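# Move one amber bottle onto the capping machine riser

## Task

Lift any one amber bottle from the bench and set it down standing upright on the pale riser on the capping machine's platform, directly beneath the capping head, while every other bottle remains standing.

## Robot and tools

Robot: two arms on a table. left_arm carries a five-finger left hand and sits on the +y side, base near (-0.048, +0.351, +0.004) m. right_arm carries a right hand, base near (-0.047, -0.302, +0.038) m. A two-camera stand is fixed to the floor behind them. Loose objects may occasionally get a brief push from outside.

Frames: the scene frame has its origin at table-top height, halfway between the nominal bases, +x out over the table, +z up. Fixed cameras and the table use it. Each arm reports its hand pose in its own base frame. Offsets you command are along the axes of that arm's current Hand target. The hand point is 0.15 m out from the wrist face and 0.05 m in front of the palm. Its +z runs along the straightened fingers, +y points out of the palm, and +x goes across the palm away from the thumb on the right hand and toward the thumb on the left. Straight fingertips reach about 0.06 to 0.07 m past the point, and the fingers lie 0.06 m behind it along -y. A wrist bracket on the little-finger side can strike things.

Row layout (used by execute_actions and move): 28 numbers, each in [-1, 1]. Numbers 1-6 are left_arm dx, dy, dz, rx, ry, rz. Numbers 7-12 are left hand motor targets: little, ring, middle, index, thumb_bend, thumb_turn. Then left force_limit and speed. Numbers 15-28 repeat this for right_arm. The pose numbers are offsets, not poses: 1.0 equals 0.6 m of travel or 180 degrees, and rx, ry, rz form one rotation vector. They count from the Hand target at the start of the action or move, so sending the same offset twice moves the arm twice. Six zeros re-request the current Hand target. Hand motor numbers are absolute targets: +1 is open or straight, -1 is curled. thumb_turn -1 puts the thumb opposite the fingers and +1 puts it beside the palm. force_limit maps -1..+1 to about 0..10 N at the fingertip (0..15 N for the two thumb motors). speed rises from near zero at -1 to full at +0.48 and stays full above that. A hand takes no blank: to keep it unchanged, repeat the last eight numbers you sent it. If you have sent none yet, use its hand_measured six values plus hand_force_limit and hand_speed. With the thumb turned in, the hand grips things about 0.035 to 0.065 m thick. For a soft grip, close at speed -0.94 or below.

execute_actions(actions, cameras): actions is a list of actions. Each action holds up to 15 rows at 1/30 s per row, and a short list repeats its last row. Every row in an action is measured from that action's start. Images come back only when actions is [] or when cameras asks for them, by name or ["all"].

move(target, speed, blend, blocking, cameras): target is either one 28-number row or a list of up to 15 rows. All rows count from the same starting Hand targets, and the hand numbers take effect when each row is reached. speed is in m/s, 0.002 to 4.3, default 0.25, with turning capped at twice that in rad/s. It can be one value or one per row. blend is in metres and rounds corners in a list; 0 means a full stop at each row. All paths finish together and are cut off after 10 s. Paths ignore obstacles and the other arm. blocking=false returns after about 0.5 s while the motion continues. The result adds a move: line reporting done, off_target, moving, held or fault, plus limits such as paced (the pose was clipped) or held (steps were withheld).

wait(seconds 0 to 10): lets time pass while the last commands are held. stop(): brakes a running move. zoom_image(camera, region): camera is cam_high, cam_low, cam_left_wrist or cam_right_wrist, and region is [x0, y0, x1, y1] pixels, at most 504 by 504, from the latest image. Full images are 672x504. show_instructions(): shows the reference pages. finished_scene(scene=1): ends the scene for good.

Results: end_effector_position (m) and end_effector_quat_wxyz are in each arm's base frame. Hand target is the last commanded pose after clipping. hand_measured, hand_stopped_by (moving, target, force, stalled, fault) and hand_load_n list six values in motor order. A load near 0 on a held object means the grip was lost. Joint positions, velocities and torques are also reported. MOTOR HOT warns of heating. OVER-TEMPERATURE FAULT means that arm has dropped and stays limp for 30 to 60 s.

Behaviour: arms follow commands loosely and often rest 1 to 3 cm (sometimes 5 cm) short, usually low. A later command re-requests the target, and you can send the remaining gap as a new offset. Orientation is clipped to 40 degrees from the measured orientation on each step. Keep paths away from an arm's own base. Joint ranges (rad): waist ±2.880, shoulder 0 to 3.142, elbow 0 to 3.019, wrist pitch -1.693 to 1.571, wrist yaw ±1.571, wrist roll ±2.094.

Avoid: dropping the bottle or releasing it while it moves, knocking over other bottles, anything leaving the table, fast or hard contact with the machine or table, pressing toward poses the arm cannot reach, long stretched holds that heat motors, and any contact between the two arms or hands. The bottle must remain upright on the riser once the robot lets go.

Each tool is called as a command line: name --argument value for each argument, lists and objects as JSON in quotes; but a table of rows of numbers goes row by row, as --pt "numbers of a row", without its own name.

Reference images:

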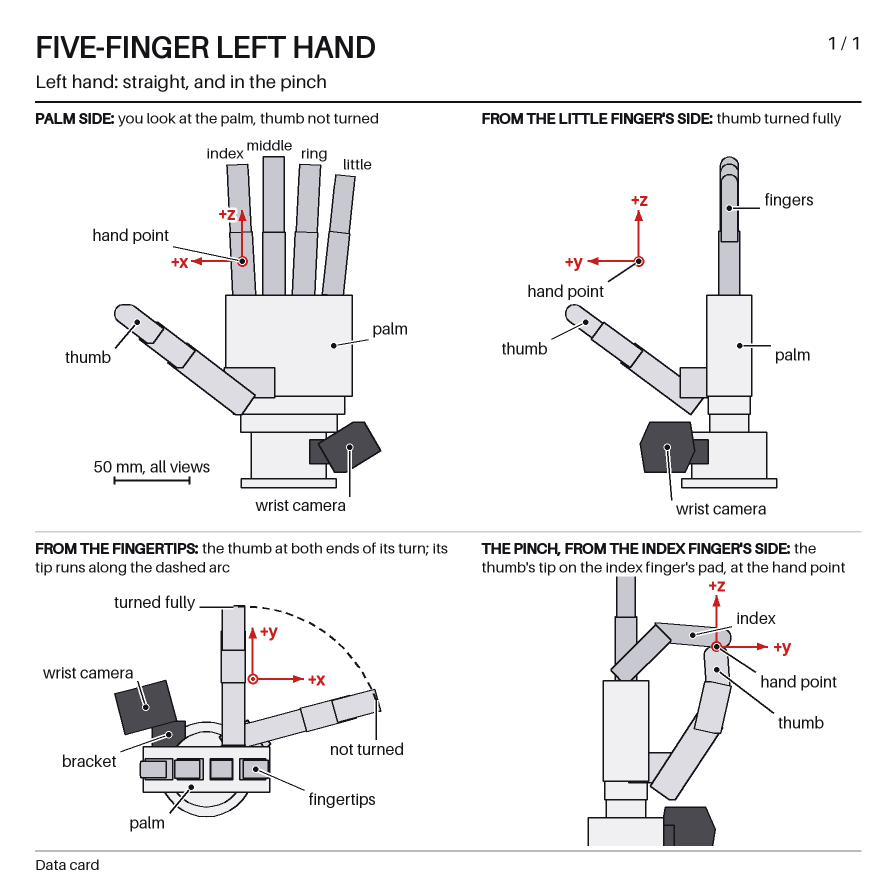

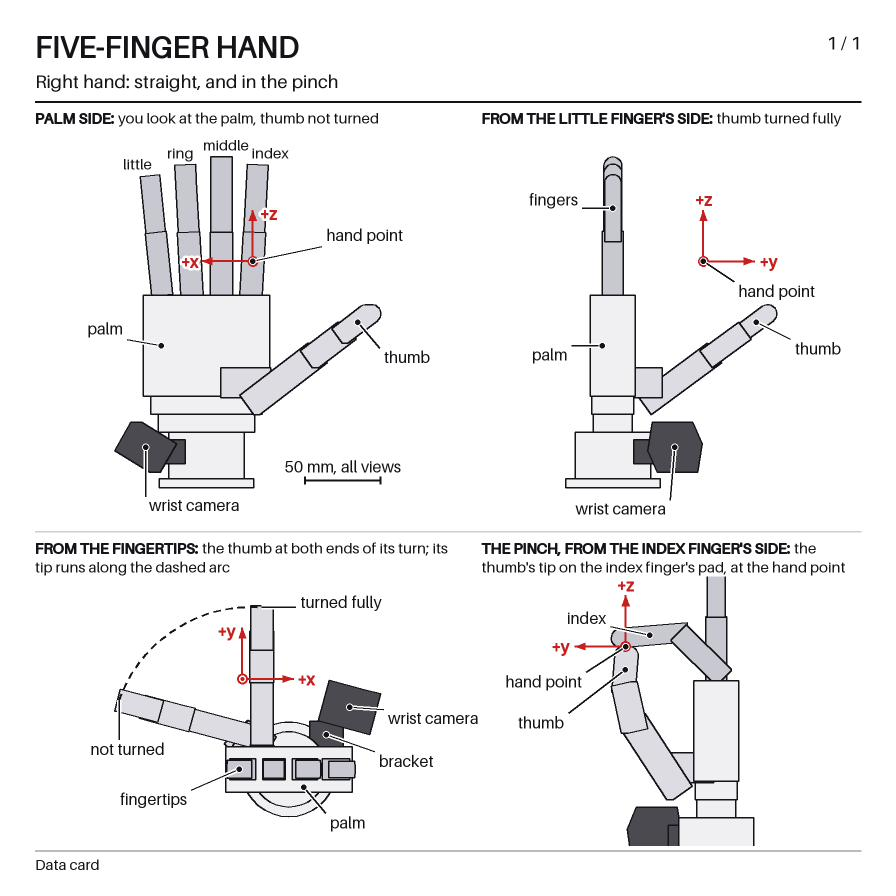

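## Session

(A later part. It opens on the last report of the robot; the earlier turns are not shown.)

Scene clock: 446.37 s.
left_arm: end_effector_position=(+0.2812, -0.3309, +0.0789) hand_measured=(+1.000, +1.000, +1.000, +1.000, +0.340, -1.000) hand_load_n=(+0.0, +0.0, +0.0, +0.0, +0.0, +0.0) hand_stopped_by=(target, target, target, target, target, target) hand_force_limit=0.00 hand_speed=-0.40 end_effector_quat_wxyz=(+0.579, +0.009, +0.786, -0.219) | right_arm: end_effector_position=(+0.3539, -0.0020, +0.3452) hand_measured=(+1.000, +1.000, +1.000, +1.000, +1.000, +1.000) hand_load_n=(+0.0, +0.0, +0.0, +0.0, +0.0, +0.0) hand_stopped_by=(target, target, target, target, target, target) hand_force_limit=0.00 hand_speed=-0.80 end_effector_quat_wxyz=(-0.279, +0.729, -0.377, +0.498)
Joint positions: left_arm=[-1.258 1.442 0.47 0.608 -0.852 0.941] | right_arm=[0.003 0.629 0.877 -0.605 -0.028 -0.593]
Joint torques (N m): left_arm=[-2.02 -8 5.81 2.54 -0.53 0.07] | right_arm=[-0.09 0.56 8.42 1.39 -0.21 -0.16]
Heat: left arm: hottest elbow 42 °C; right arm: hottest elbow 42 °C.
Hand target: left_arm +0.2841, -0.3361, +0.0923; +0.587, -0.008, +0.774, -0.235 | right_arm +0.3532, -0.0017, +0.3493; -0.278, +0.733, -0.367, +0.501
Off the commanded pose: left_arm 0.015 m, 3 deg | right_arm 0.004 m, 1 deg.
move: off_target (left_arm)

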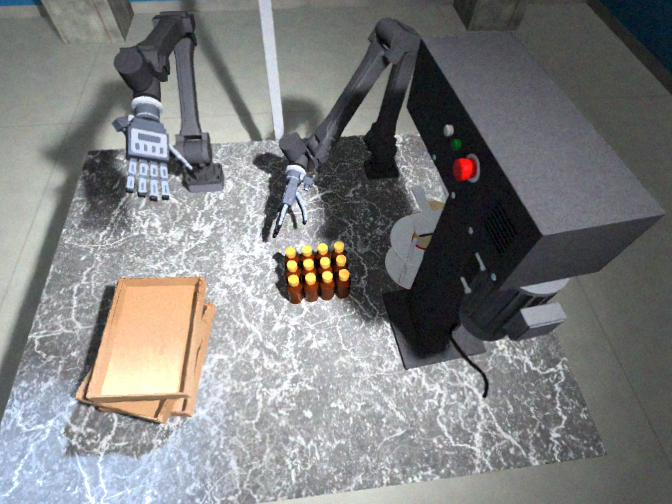

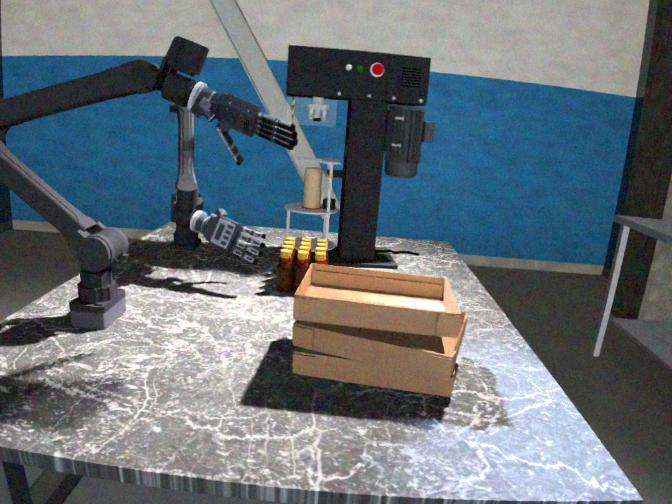

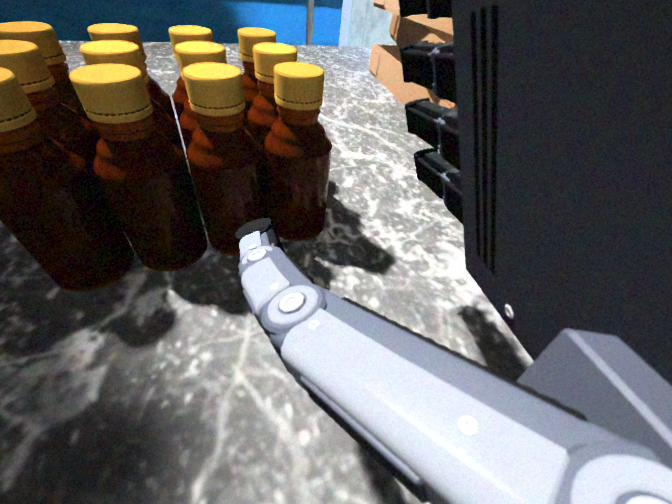

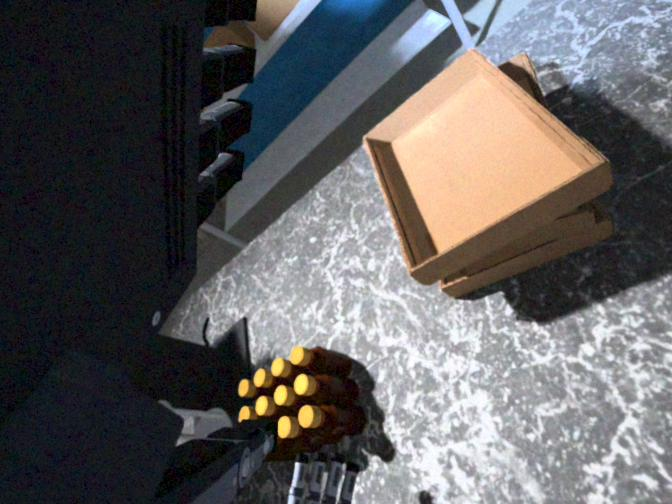

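move --target '[0.0148,0.0143,0.0860,0,0,0,1,1,1,1,0.34,-1,0,-0.4,0,0,0,0,0,0,1,1,1,1,1,1,0,-0.8]' --speed 0.12 --cameras '["all"]'

zoom_image --camera "cam_left_wrist" --region '[150, 50, 450, 350]'

zoom_image --camera "cam_low" --region '[210, 210, 330, 310]'

zoom_image --camera "cam_high" --region '[250, 180, 360, 310]'

Scene clock: 622.47 s.
left_arm: end_effector_position=(+0.3181, -0.3291, +0.0476) hand_measured=(+1.000, +1.000, +1.000, +1.000, +0.340, -1.000) hand_load_n=(+0.0, +0.0, +0.0, +0.0, +0.0, +0.0) hand_stopped_by=(target, target, target, target, target, target) hand_force_limit=0.00 hand_speed=-0.40 end_effector_quat_wxyz=(+0.571, +0.003, +0.792, -0.215) | right_arm: end_effector_position=(+0.3539, -0.0020, +0.3452) hand_measured=(+1.000, +1.000, +1.000, +1.000, +1.000, +1.000) hand_load_n=(+0.0, +0.0, +0.0, +0.0, +0.0, +0.0) hand_stopped_by=(target, target, target, target, target, target) hand_force_limit=0.00 hand_speed=-0.80 end_effector_quat_wxyz=(-0.279, +0.729, -0.377, +0.498)
Joint positions: left_arm=[-1.149 1.574 0.49 0.727 -0.753 0.966] | right_arm=[0.003 0.629 0.877 -0.605 -0.028 -0.593]
Joint torques (N m): left_arm=[-1.61 -8.18 8.13 2.59 -0.25 0.29] | right_arm=[0.09 0.38 8.35 1.42 -0.21 -0.16]
Heat: left arm: hottest elbow 36 °C; right arm: hottest elbow 43 °C.
Hand target: left_arm +0.3308, -0.3494, +0.0707; +0.587, -0.008, +0.774, -0.235 | right_arm +0.3532, -0.0017, +0.3493; -0.278, +0.733, -0.367, +0.501
Off the commanded pose: left_arm 0.033 m, 4 deg | right_arm 0.004 m, 1 deg.
move: off_target (left_arm)

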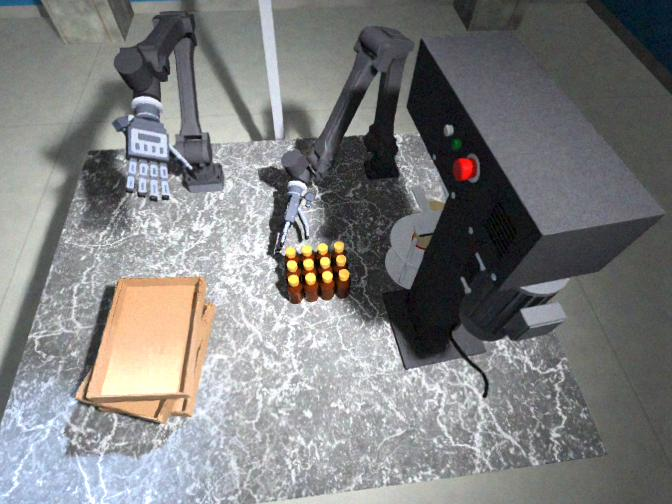

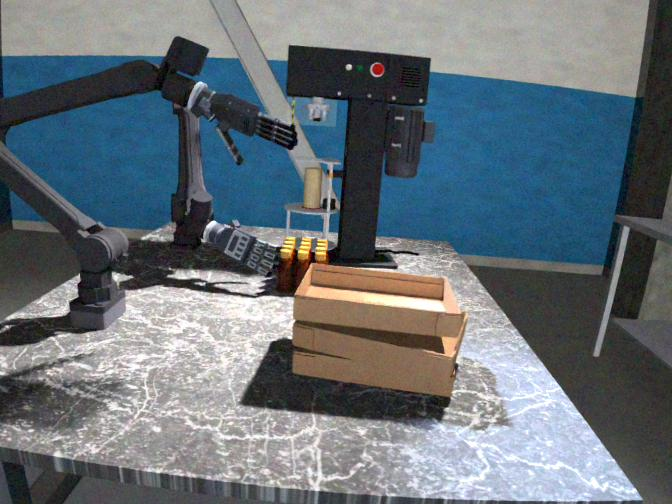

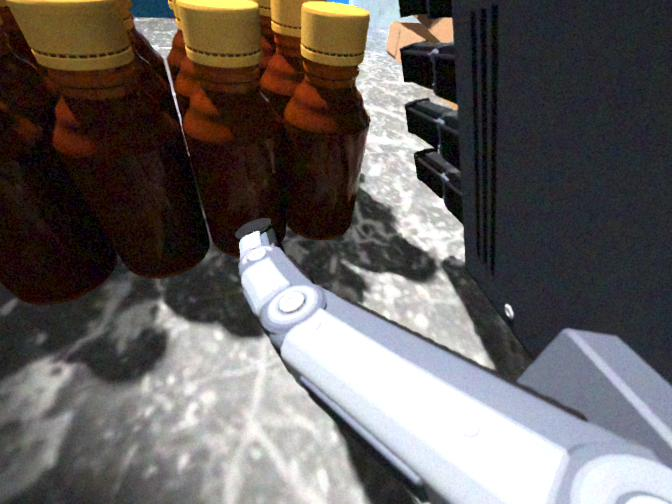

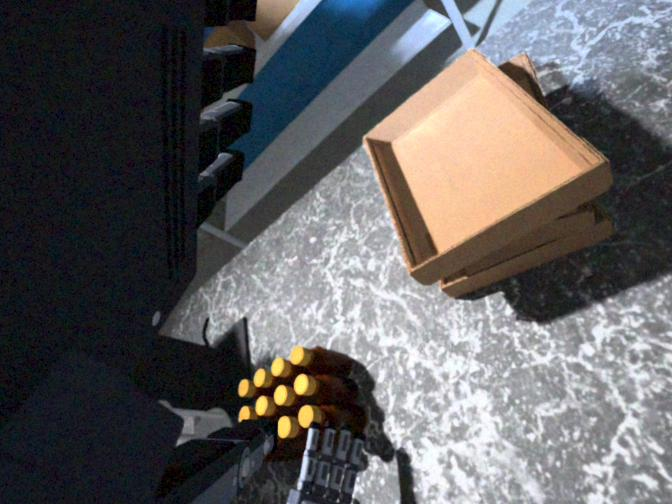

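Scaled by 1.680.

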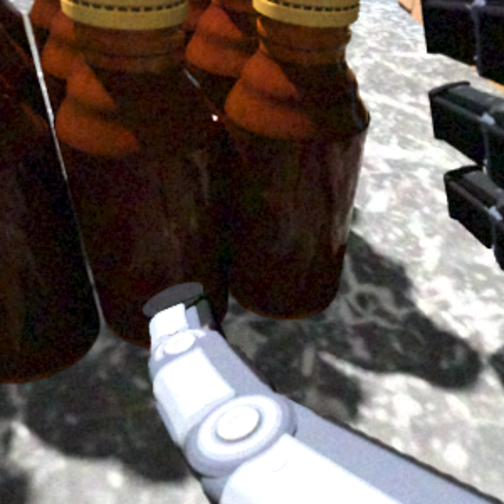

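Scaled by 4.200.

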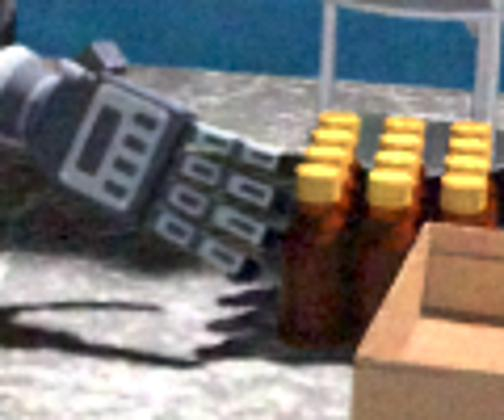

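Scaled by 3.877.

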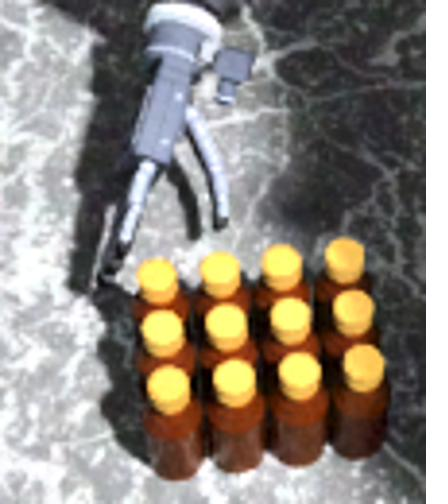

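move --target '[0.0033,-0.0253,0.0505,0,0,0,1,1,1,1,0.34,-1,0,-0.4,0,0,0,0,0,0,1,1,1,1,1,1,0,-0.8]' --speed 0.1 --cameras '["all"]'

zoom_image --camera "cam_left_wrist" --region '[150, 50, 450, 350]'

zoom_image --camera "cam_high" --region '[250, 180, 360, 310]'

Scene clock: 648.20 s.
left_arm: end_effector_position=(+0.3424, -0.3554, +0.0478) hand_measured=(+1.000, +1.000, +1.000, +1.000, +0.340, -1.000) hand_load_n=(+0.0, +0.0, +0.0, +0.0, +0.0, +0.0) hand_stopped_by=(target, target, target, target, target, target) hand_force_limit=0.00 hand_speed=-0.40 end_effector_quat_wxyz=(+0.573, -0.001, +0.790, -0.220) | right_arm: end_effector_position=(+0.3539, -0.0020, +0.3452) hand_measured=(+1.000, +1.000, +1.000, +1.000, +1.000, +1.000) hand_load_n=(+0.0, +0.0, +0.0, +0.0, +0.0, +0.0) hand_stopped_by=(target, target, target, target, target, target) hand_force_limit=0.00 hand_speed=-0.80 end_effector_quat_wxyz=(-0.279, +0.729, -0.377, +0.498)
Joint positions: left_arm=[-1.119 1.643 0.578 0.727 -0.725 0.975] | right_arm=[0.003 0.629 0.877 -0.605 -0.028 -0.593]
Joint torques (N m): left_arm=[-1.2 -8.88 8.2 2.26 -0.25 0.28] | right_arm=[0.15 0.38 8.4 1.36 -0.22 -0.16]
Heat: left arm: hottest elbow 37 °C; right arm: hottest elbow 43 °C.
Hand target: left_arm +0.3538, -0.3742, +0.0686; +0.587, -0.008, +0.774, -0.235 | right_arm +0.3532, -0.0017, +0.3493; -0.278, +0.733, -0.367, +0.501
Off the commanded pose: left_arm 0.030 m, 3 deg | right_arm 0.004 m, 1 deg.
move: off_target (left_arm)

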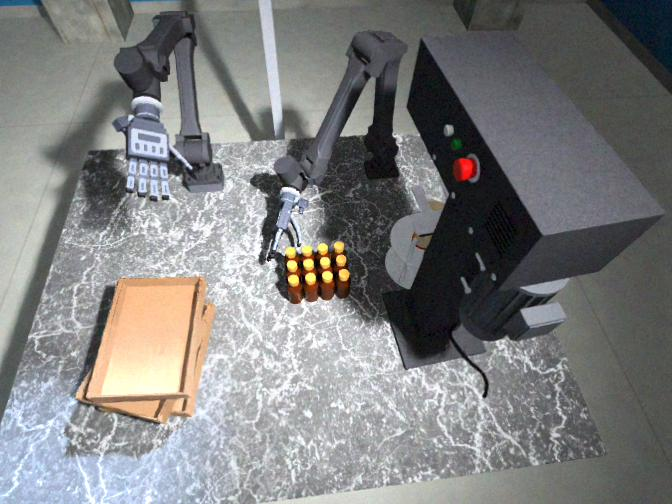

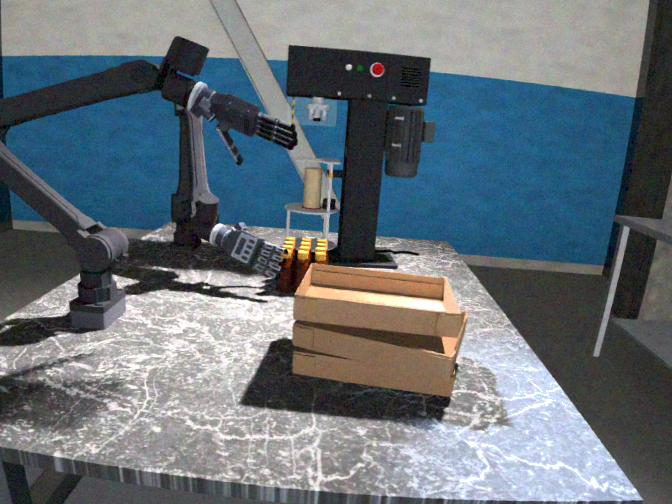

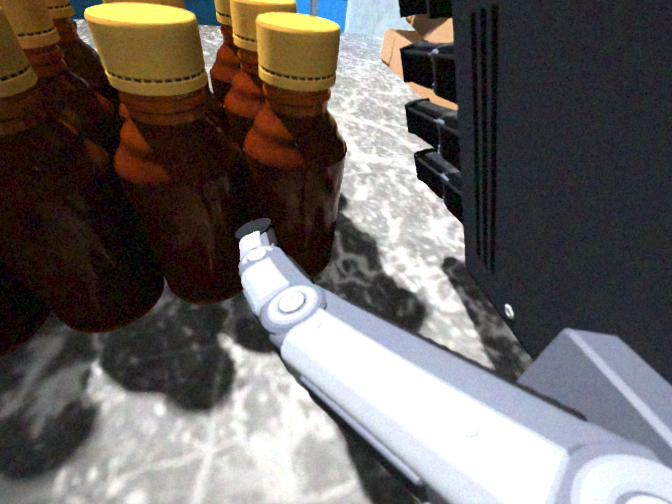

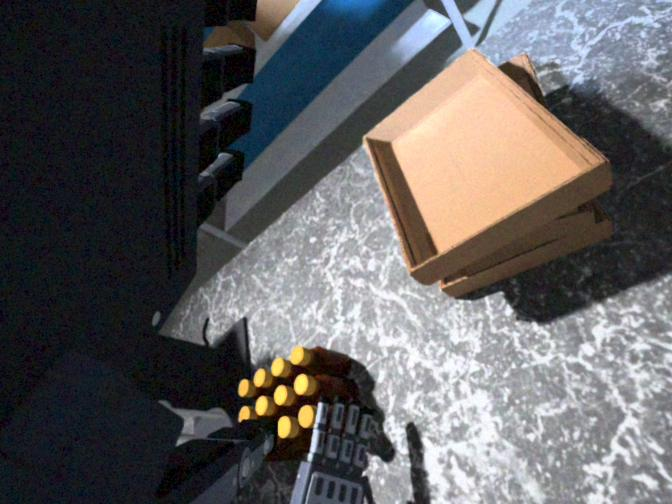

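Scaled by 1.680.

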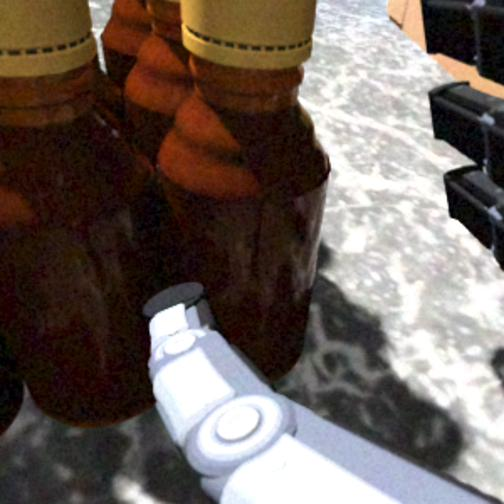

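Scaled by 3.877.

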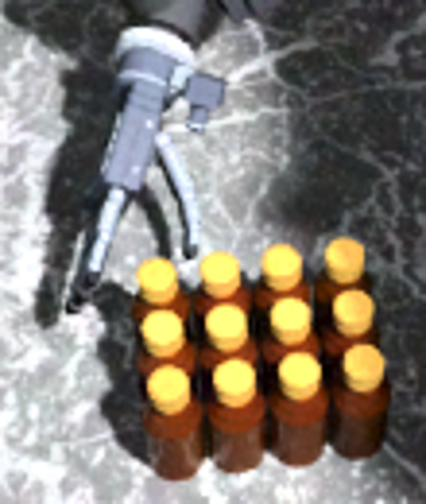

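zoom_image --camera "cam_right_wrist" --region '[230, 330, 400, 504]'

zoom_image --camera "cam_low" --region '[210, 210, 330, 310]'

zoom_image --camera "cam_left_wrist" --region '[200, 0, 380, 300]'

Scaled by 2.897.

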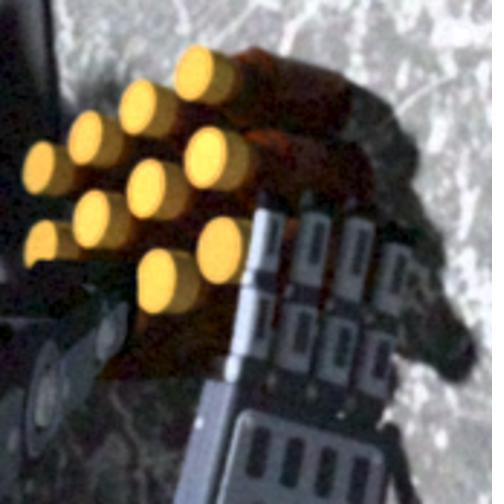

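Scaled by 4.200.

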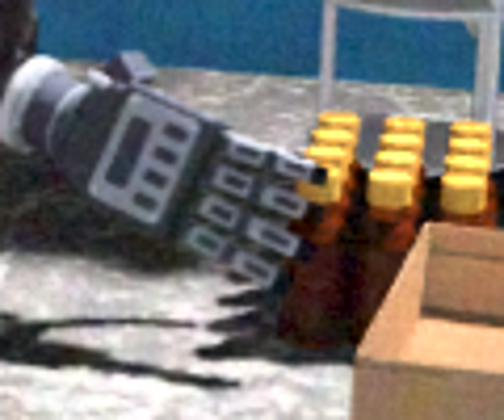

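Scaled by 1.680.

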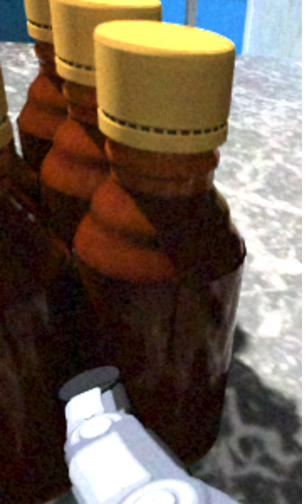

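move --target '[-0.0117,-0.0045,0.0235,0,0,0,1,1,1,1,0.34,-1,0,-0.4,0,0,0,0,0,0,1,1,1,1,1,1,0,-0.8]' --speed 0.1 --cameras '["all"]'

zoom_image --camera "cam_left_wrist" --region '[200, 0, 380, 300]'

zoom_image --camera "cam_high" --region '[250, 200, 350, 300]'

zoom_image --camera "cam_low" --region '[230, 220, 330, 300]'

Scene clock: 698.47 s.
left_arm: end_effector_position=(+0.3573, -0.3621, +0.0553) hand_measured=(+1.000, +1.000, +1.000, +1.000, +0.340, -1.000) hand_load_n=(+0.0, +0.0, +0.0, +0.0, +0.0, +0.5) hand_stopped_by=(target, target, target, target, target, target) hand_force_limit=0.00 hand_speed=-0.40 end_effector_quat_wxyz=(+0.576, -0.005, +0.786, -0.226) | right_arm: end_effector_position=(+0.3539, -0.0020, +0.3452) hand_measured=(+1.000, +1.000, +1.000, +1.000, +1.000, +1.000) hand_load_n=(+0.0, +0.0, +0.0, -0.5, +0.0, +0.0) hand_stopped_by=(target, target, target, target, target, target) hand_force_limit=0.00 hand_speed=-0.80 end_effector_quat_wxyz=(-0.279, +0.729, -0.377, +0.498)
Joint positions: left_arm=[-1.091 1.649 0.609 0.727 -0.699 0.985] | right_arm=[0.003 0.629 0.877 -0.605 -0.028 -0.593]
Joint torques (N m): left_arm=[-1.26 -9 8.46 1.59 -0.23 0.29] | right_arm=[0.26 0.67 8.31 1.42 -0.24 -0.16]
Heat: left arm: hottest elbow 38 °C; right arm: hottest elbow 43 °C.
Hand target: left_arm +0.3682, -0.3796, +0.0731; +0.587, -0.008, +0.774, -0.235 | right_arm +0.3532, -0.0017, +0.3493; -0.278, +0.733, -0.367, +0.501
Off the commanded pose: left_arm 0.027 m, 2 deg | right_arm 0.004 m, 1 deg.
move: off_target (left_arm)

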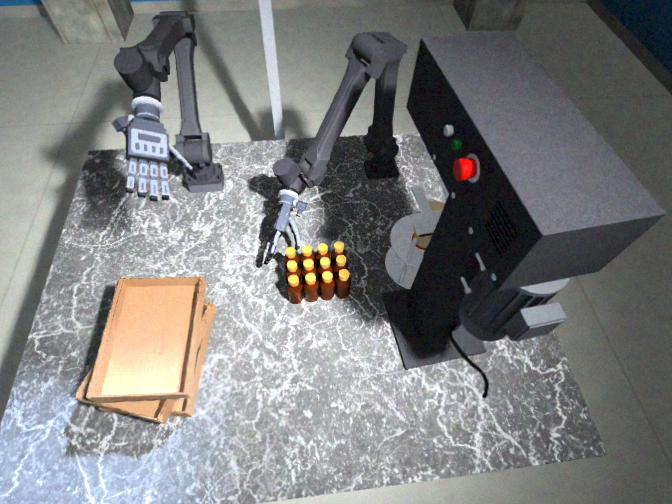

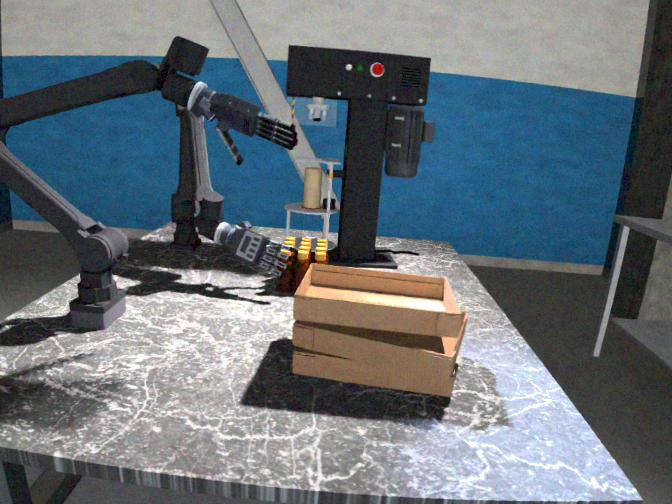

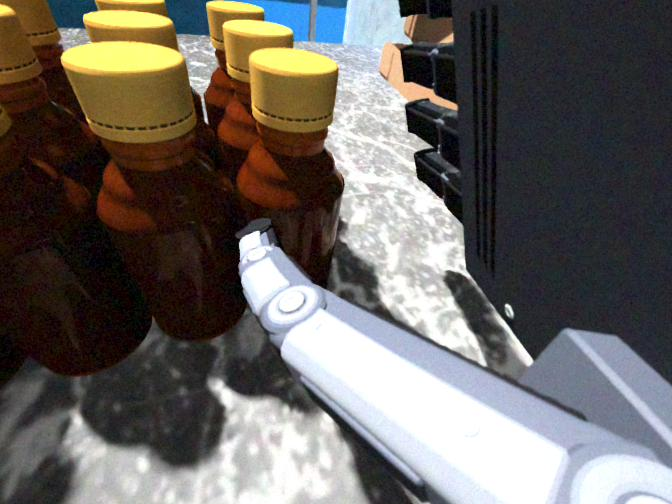

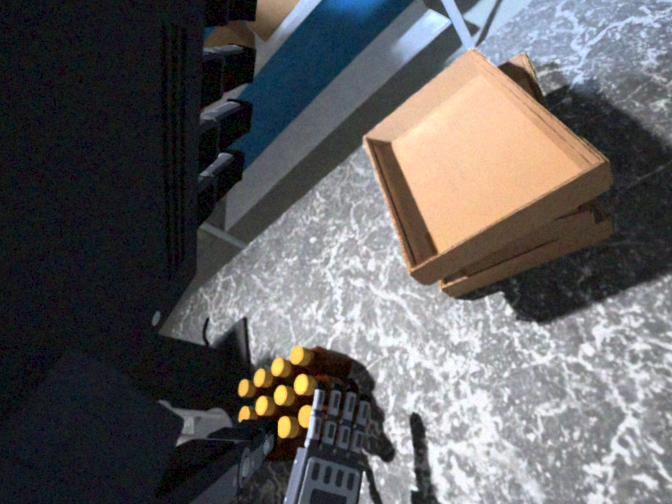

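Scaled by 1.680.

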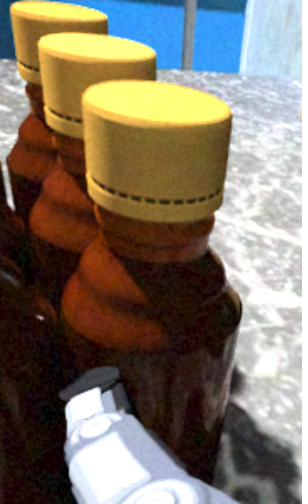

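Scaled by 5.040.

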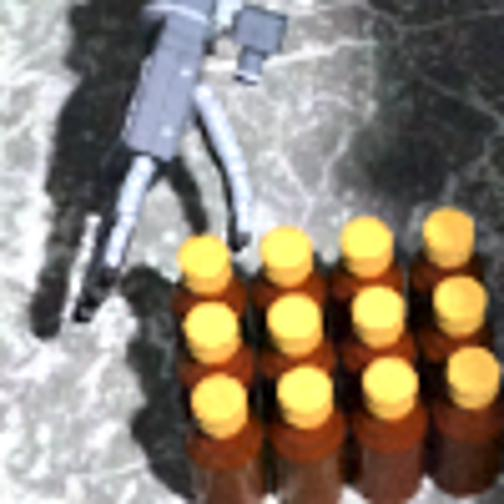

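Scaled by 5.040.

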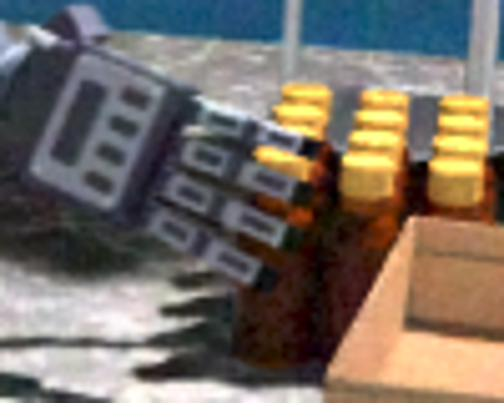

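move --target '[0.0,0.0083,0.0205,0,0,0,1,1,1,1,0.34,-1,0,-0.4,0,0,0,0,0,0,1,1,1,1,1,1,0,-0.8]' --speed 0.08 --cameras '["all"]'

zoom_image --camera "cam_left_wrist" --region '[200, 0, 380, 300]'

zoom_image --camera "cam_high" --region '[250, 200, 350, 300]'

zoom_image --camera "cam_low" --region '[230, 220, 330, 300]'

Scene clock: 721.13 s.
left_arm: end_effector_position=(+0.3674, -0.3602, +0.0467) hand_measured=(+1.000, +1.000, +1.000, +1.000, +0.340, -1.000) hand_load_n=(+0.0, +0.0, +0.0, +0.0, +0.0, +0.0) hand_stopped_by=(target, target, target, target, target, target) hand_force_limit=0.00 hand_speed=-0.40 end_effector_quat_wxyz=(+0.571, -0.002, +0.791, -0.220) | right_arm: end_effector_position=(+0.3539, -0.0020, +0.3452) hand_measured=(+1.000, +1.000, +1.000, +1.000, +1.000, +1.000) hand_load_n=(+0.0, +0.0, +0.0, +0.0, +0.0, +0.0) hand_stopped_by=(target, target, target, target, target, target) hand_force_limit=0.00 hand_speed=-0.80 end_effector_quat_wxyz=(-0.279, +0.729, -0.377, +0.498)
Joint positions: left_arm=[-1.065 1.675 0.621 0.727 -0.673 0.993] | right_arm=[0.003 0.629 0.877 -0.605 -0.028 -0.593]
Joint torques (N m): left_arm=[-1.32 -9.23 8.57 2.22 -0.23 0.29] | right_arm=[-0.03 0.85 8.32 1.37 -0.23 -0.16]
Heat: left arm: hottest elbow 37 °C; right arm: hottest elbow 43 °C.
Hand target: left_arm +0.3807, -0.3796, +0.0688; +0.587, -0.008, +0.774, -0.235 | right_arm +0.3532, -0.0017, +0.3493; -0.278, +0.733, -0.367, +0.501
Off the commanded pose: left_arm 0.032 m, 3 deg | right_arm 0.004 m, 1 deg.
move: off_target (left_arm)

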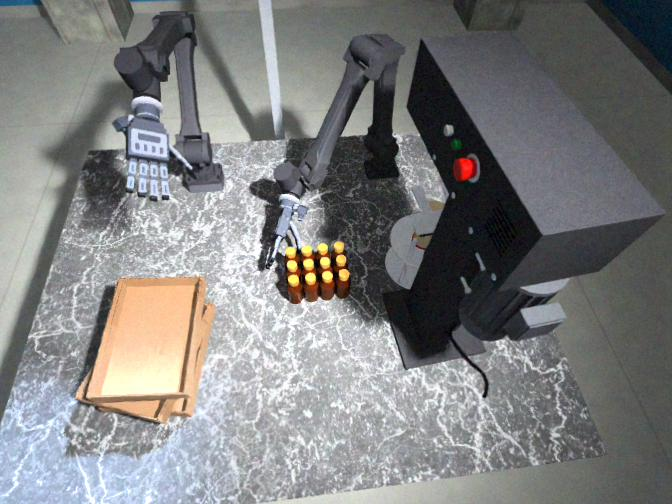

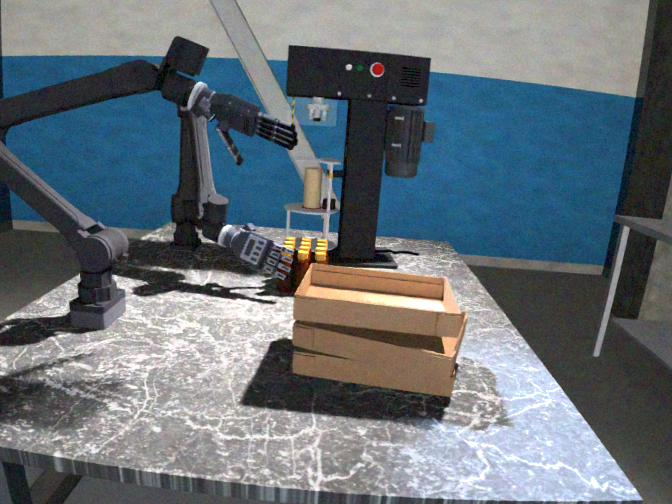

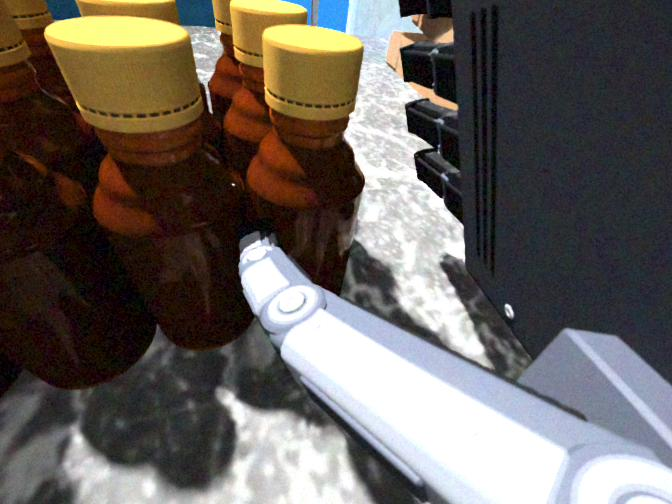

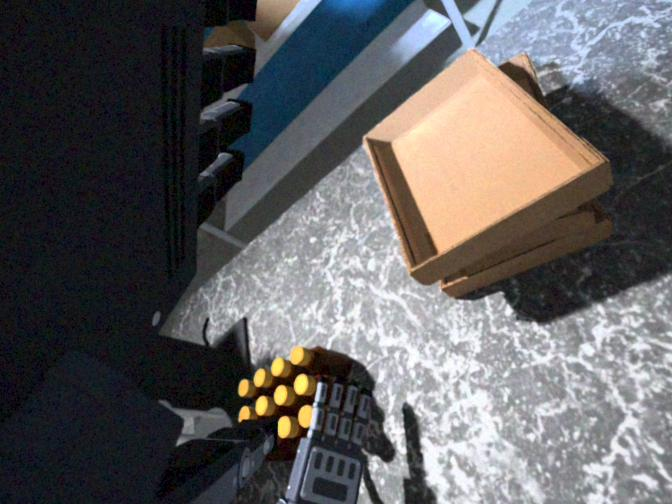

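Scaled by 1.680.

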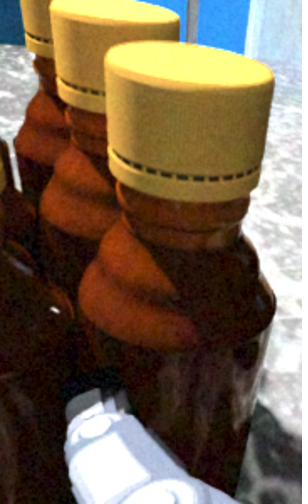

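Scaled by 5.040.

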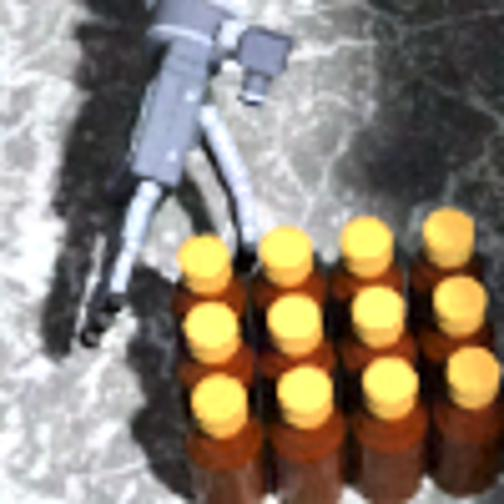

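Scaled by 5.040.

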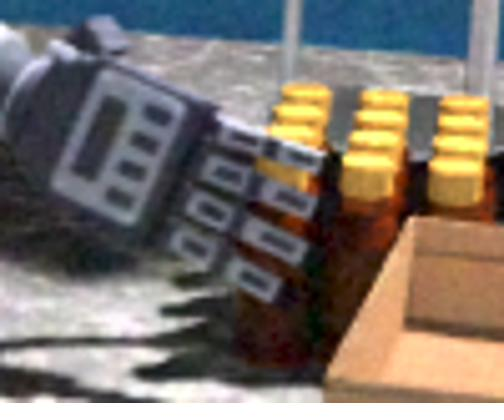

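move --target '[-0.0090,-0.0025,0.0170,0,0,0,1,1,1,1,0.34,-1,0,-0.4,0,0,0,0,0,0,1,1,1,1,1,1,0,-0.8]' --speed 0.06 --cameras '["all"]'

zoom_image --camera "cam_left_wrist" --region '[200, 0, 380, 300]'

zoom_image --camera "cam_high" --region '[250, 200, 350, 300]'

zoom_image --camera "cam_low" --region '[230, 220, 330, 300]'

Scene clock: 730.57 s.
left_arm: end_effector_position=(+0.3735, -0.3689, +0.0519) hand_measured=(+1.000, +1.000, +1.000, +1.000, +0.340, -1.000) hand_load_n=(+0.0, -0.5, +0.0, +0.0, +0.5, +0.0) hand_stopped_by=(target, target, target, target, target, target) hand_force_limit=0.00 hand_speed=-0.40 end_effector_quat_wxyz=(+0.572, +0.000, +0.788, -0.228) | right_arm: end_effector_position=(+0.3539, -0.0020, +0.3452) hand_measured=(+1.000, +1.000, +1.000, +1.000, +1.000, +1.000) hand_load_n=(+0.0, +0.5, +0.0, +0.0, +0.0, -0.5) hand_stopped_by=(target, target, target, target, target, target) hand_force_limit=0.00 hand_speed=-0.80 end_effector_quat_wxyz=(-0.279, +0.729, -0.377, +0.498)
Joint positions: left_arm=[-1.059 1.68 0.643 0.727 -0.656 0.999] | right_arm=[0.003 0.629 0.877 -0.605 -0.028 -0.593]
Joint torques (N m): left_arm=[-1.08 -9.29 8.92 1.68 -0.21 0.29] | right_arm=[-0.15 0.32 8.32 1.46 -0.22 -0.16]
Heat: left arm: hottest elbow 37 °C; right arm: hottest elbow 43 °C.
Hand target: left_arm +0.3913, -0.3830, +0.0722; +0.587, -0.008, +0.774, -0.235 | right_arm +0.3532, -0.0017, +0.3493; -0.278, +0.733, -0.367, +0.501
Off the commanded pose: left_arm 0.030 m, 3 deg | right_arm 0.004 m, 1 deg.
move: off_target (left_arm)

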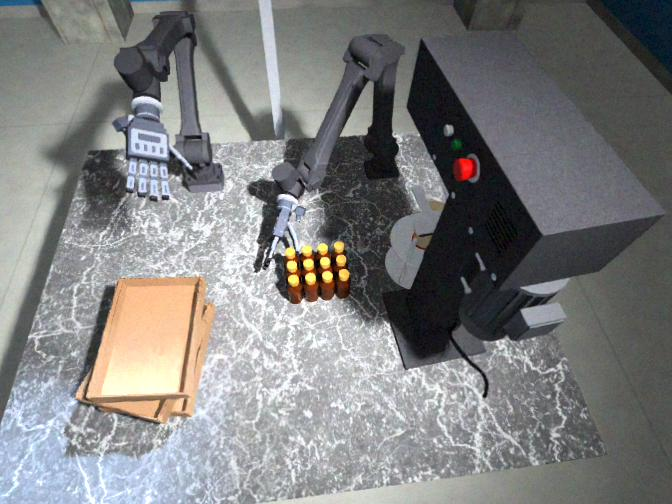

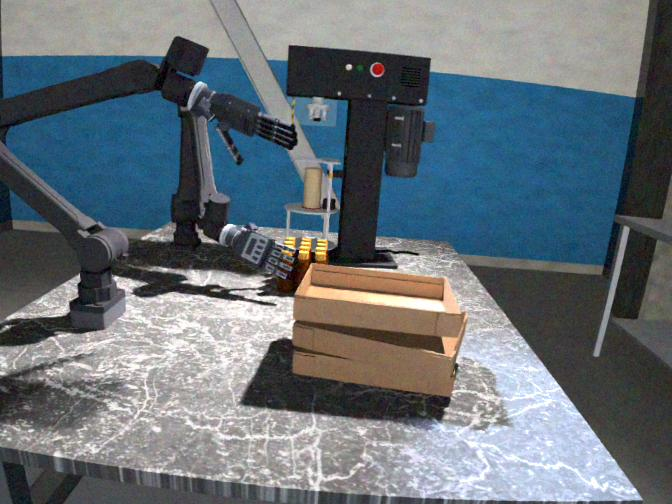

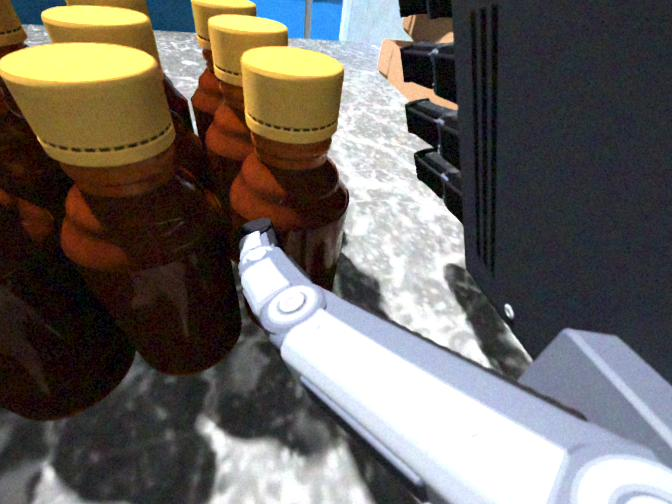

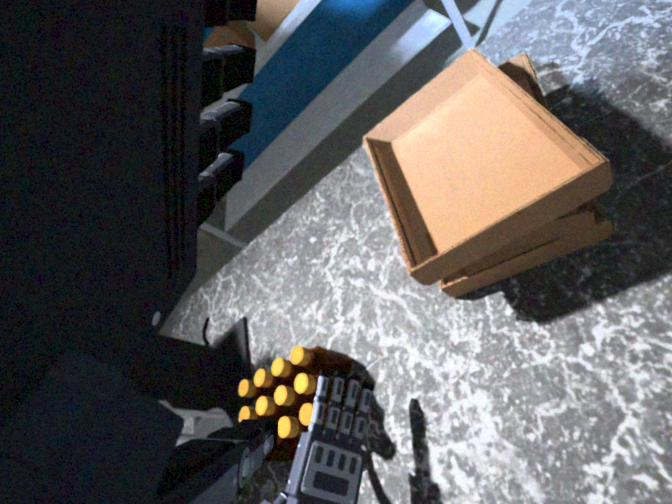

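Scaled by 1.680.

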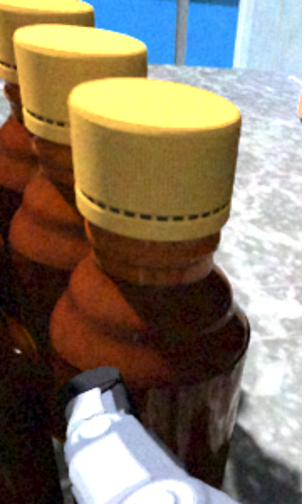

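Scaled by 5.040.

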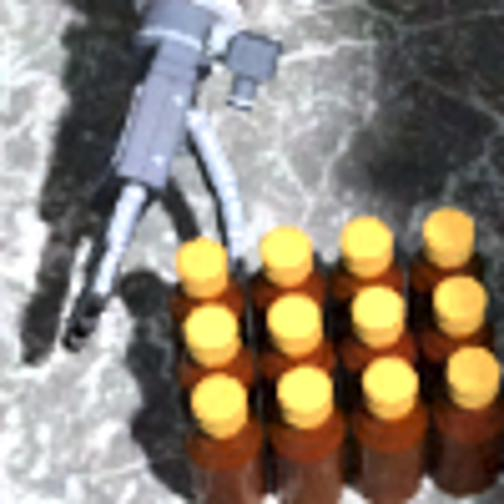

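Scaled by 5.040.

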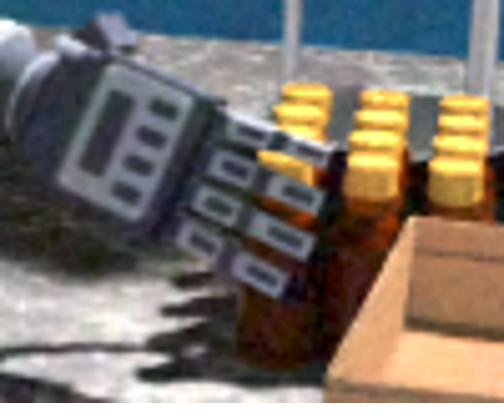

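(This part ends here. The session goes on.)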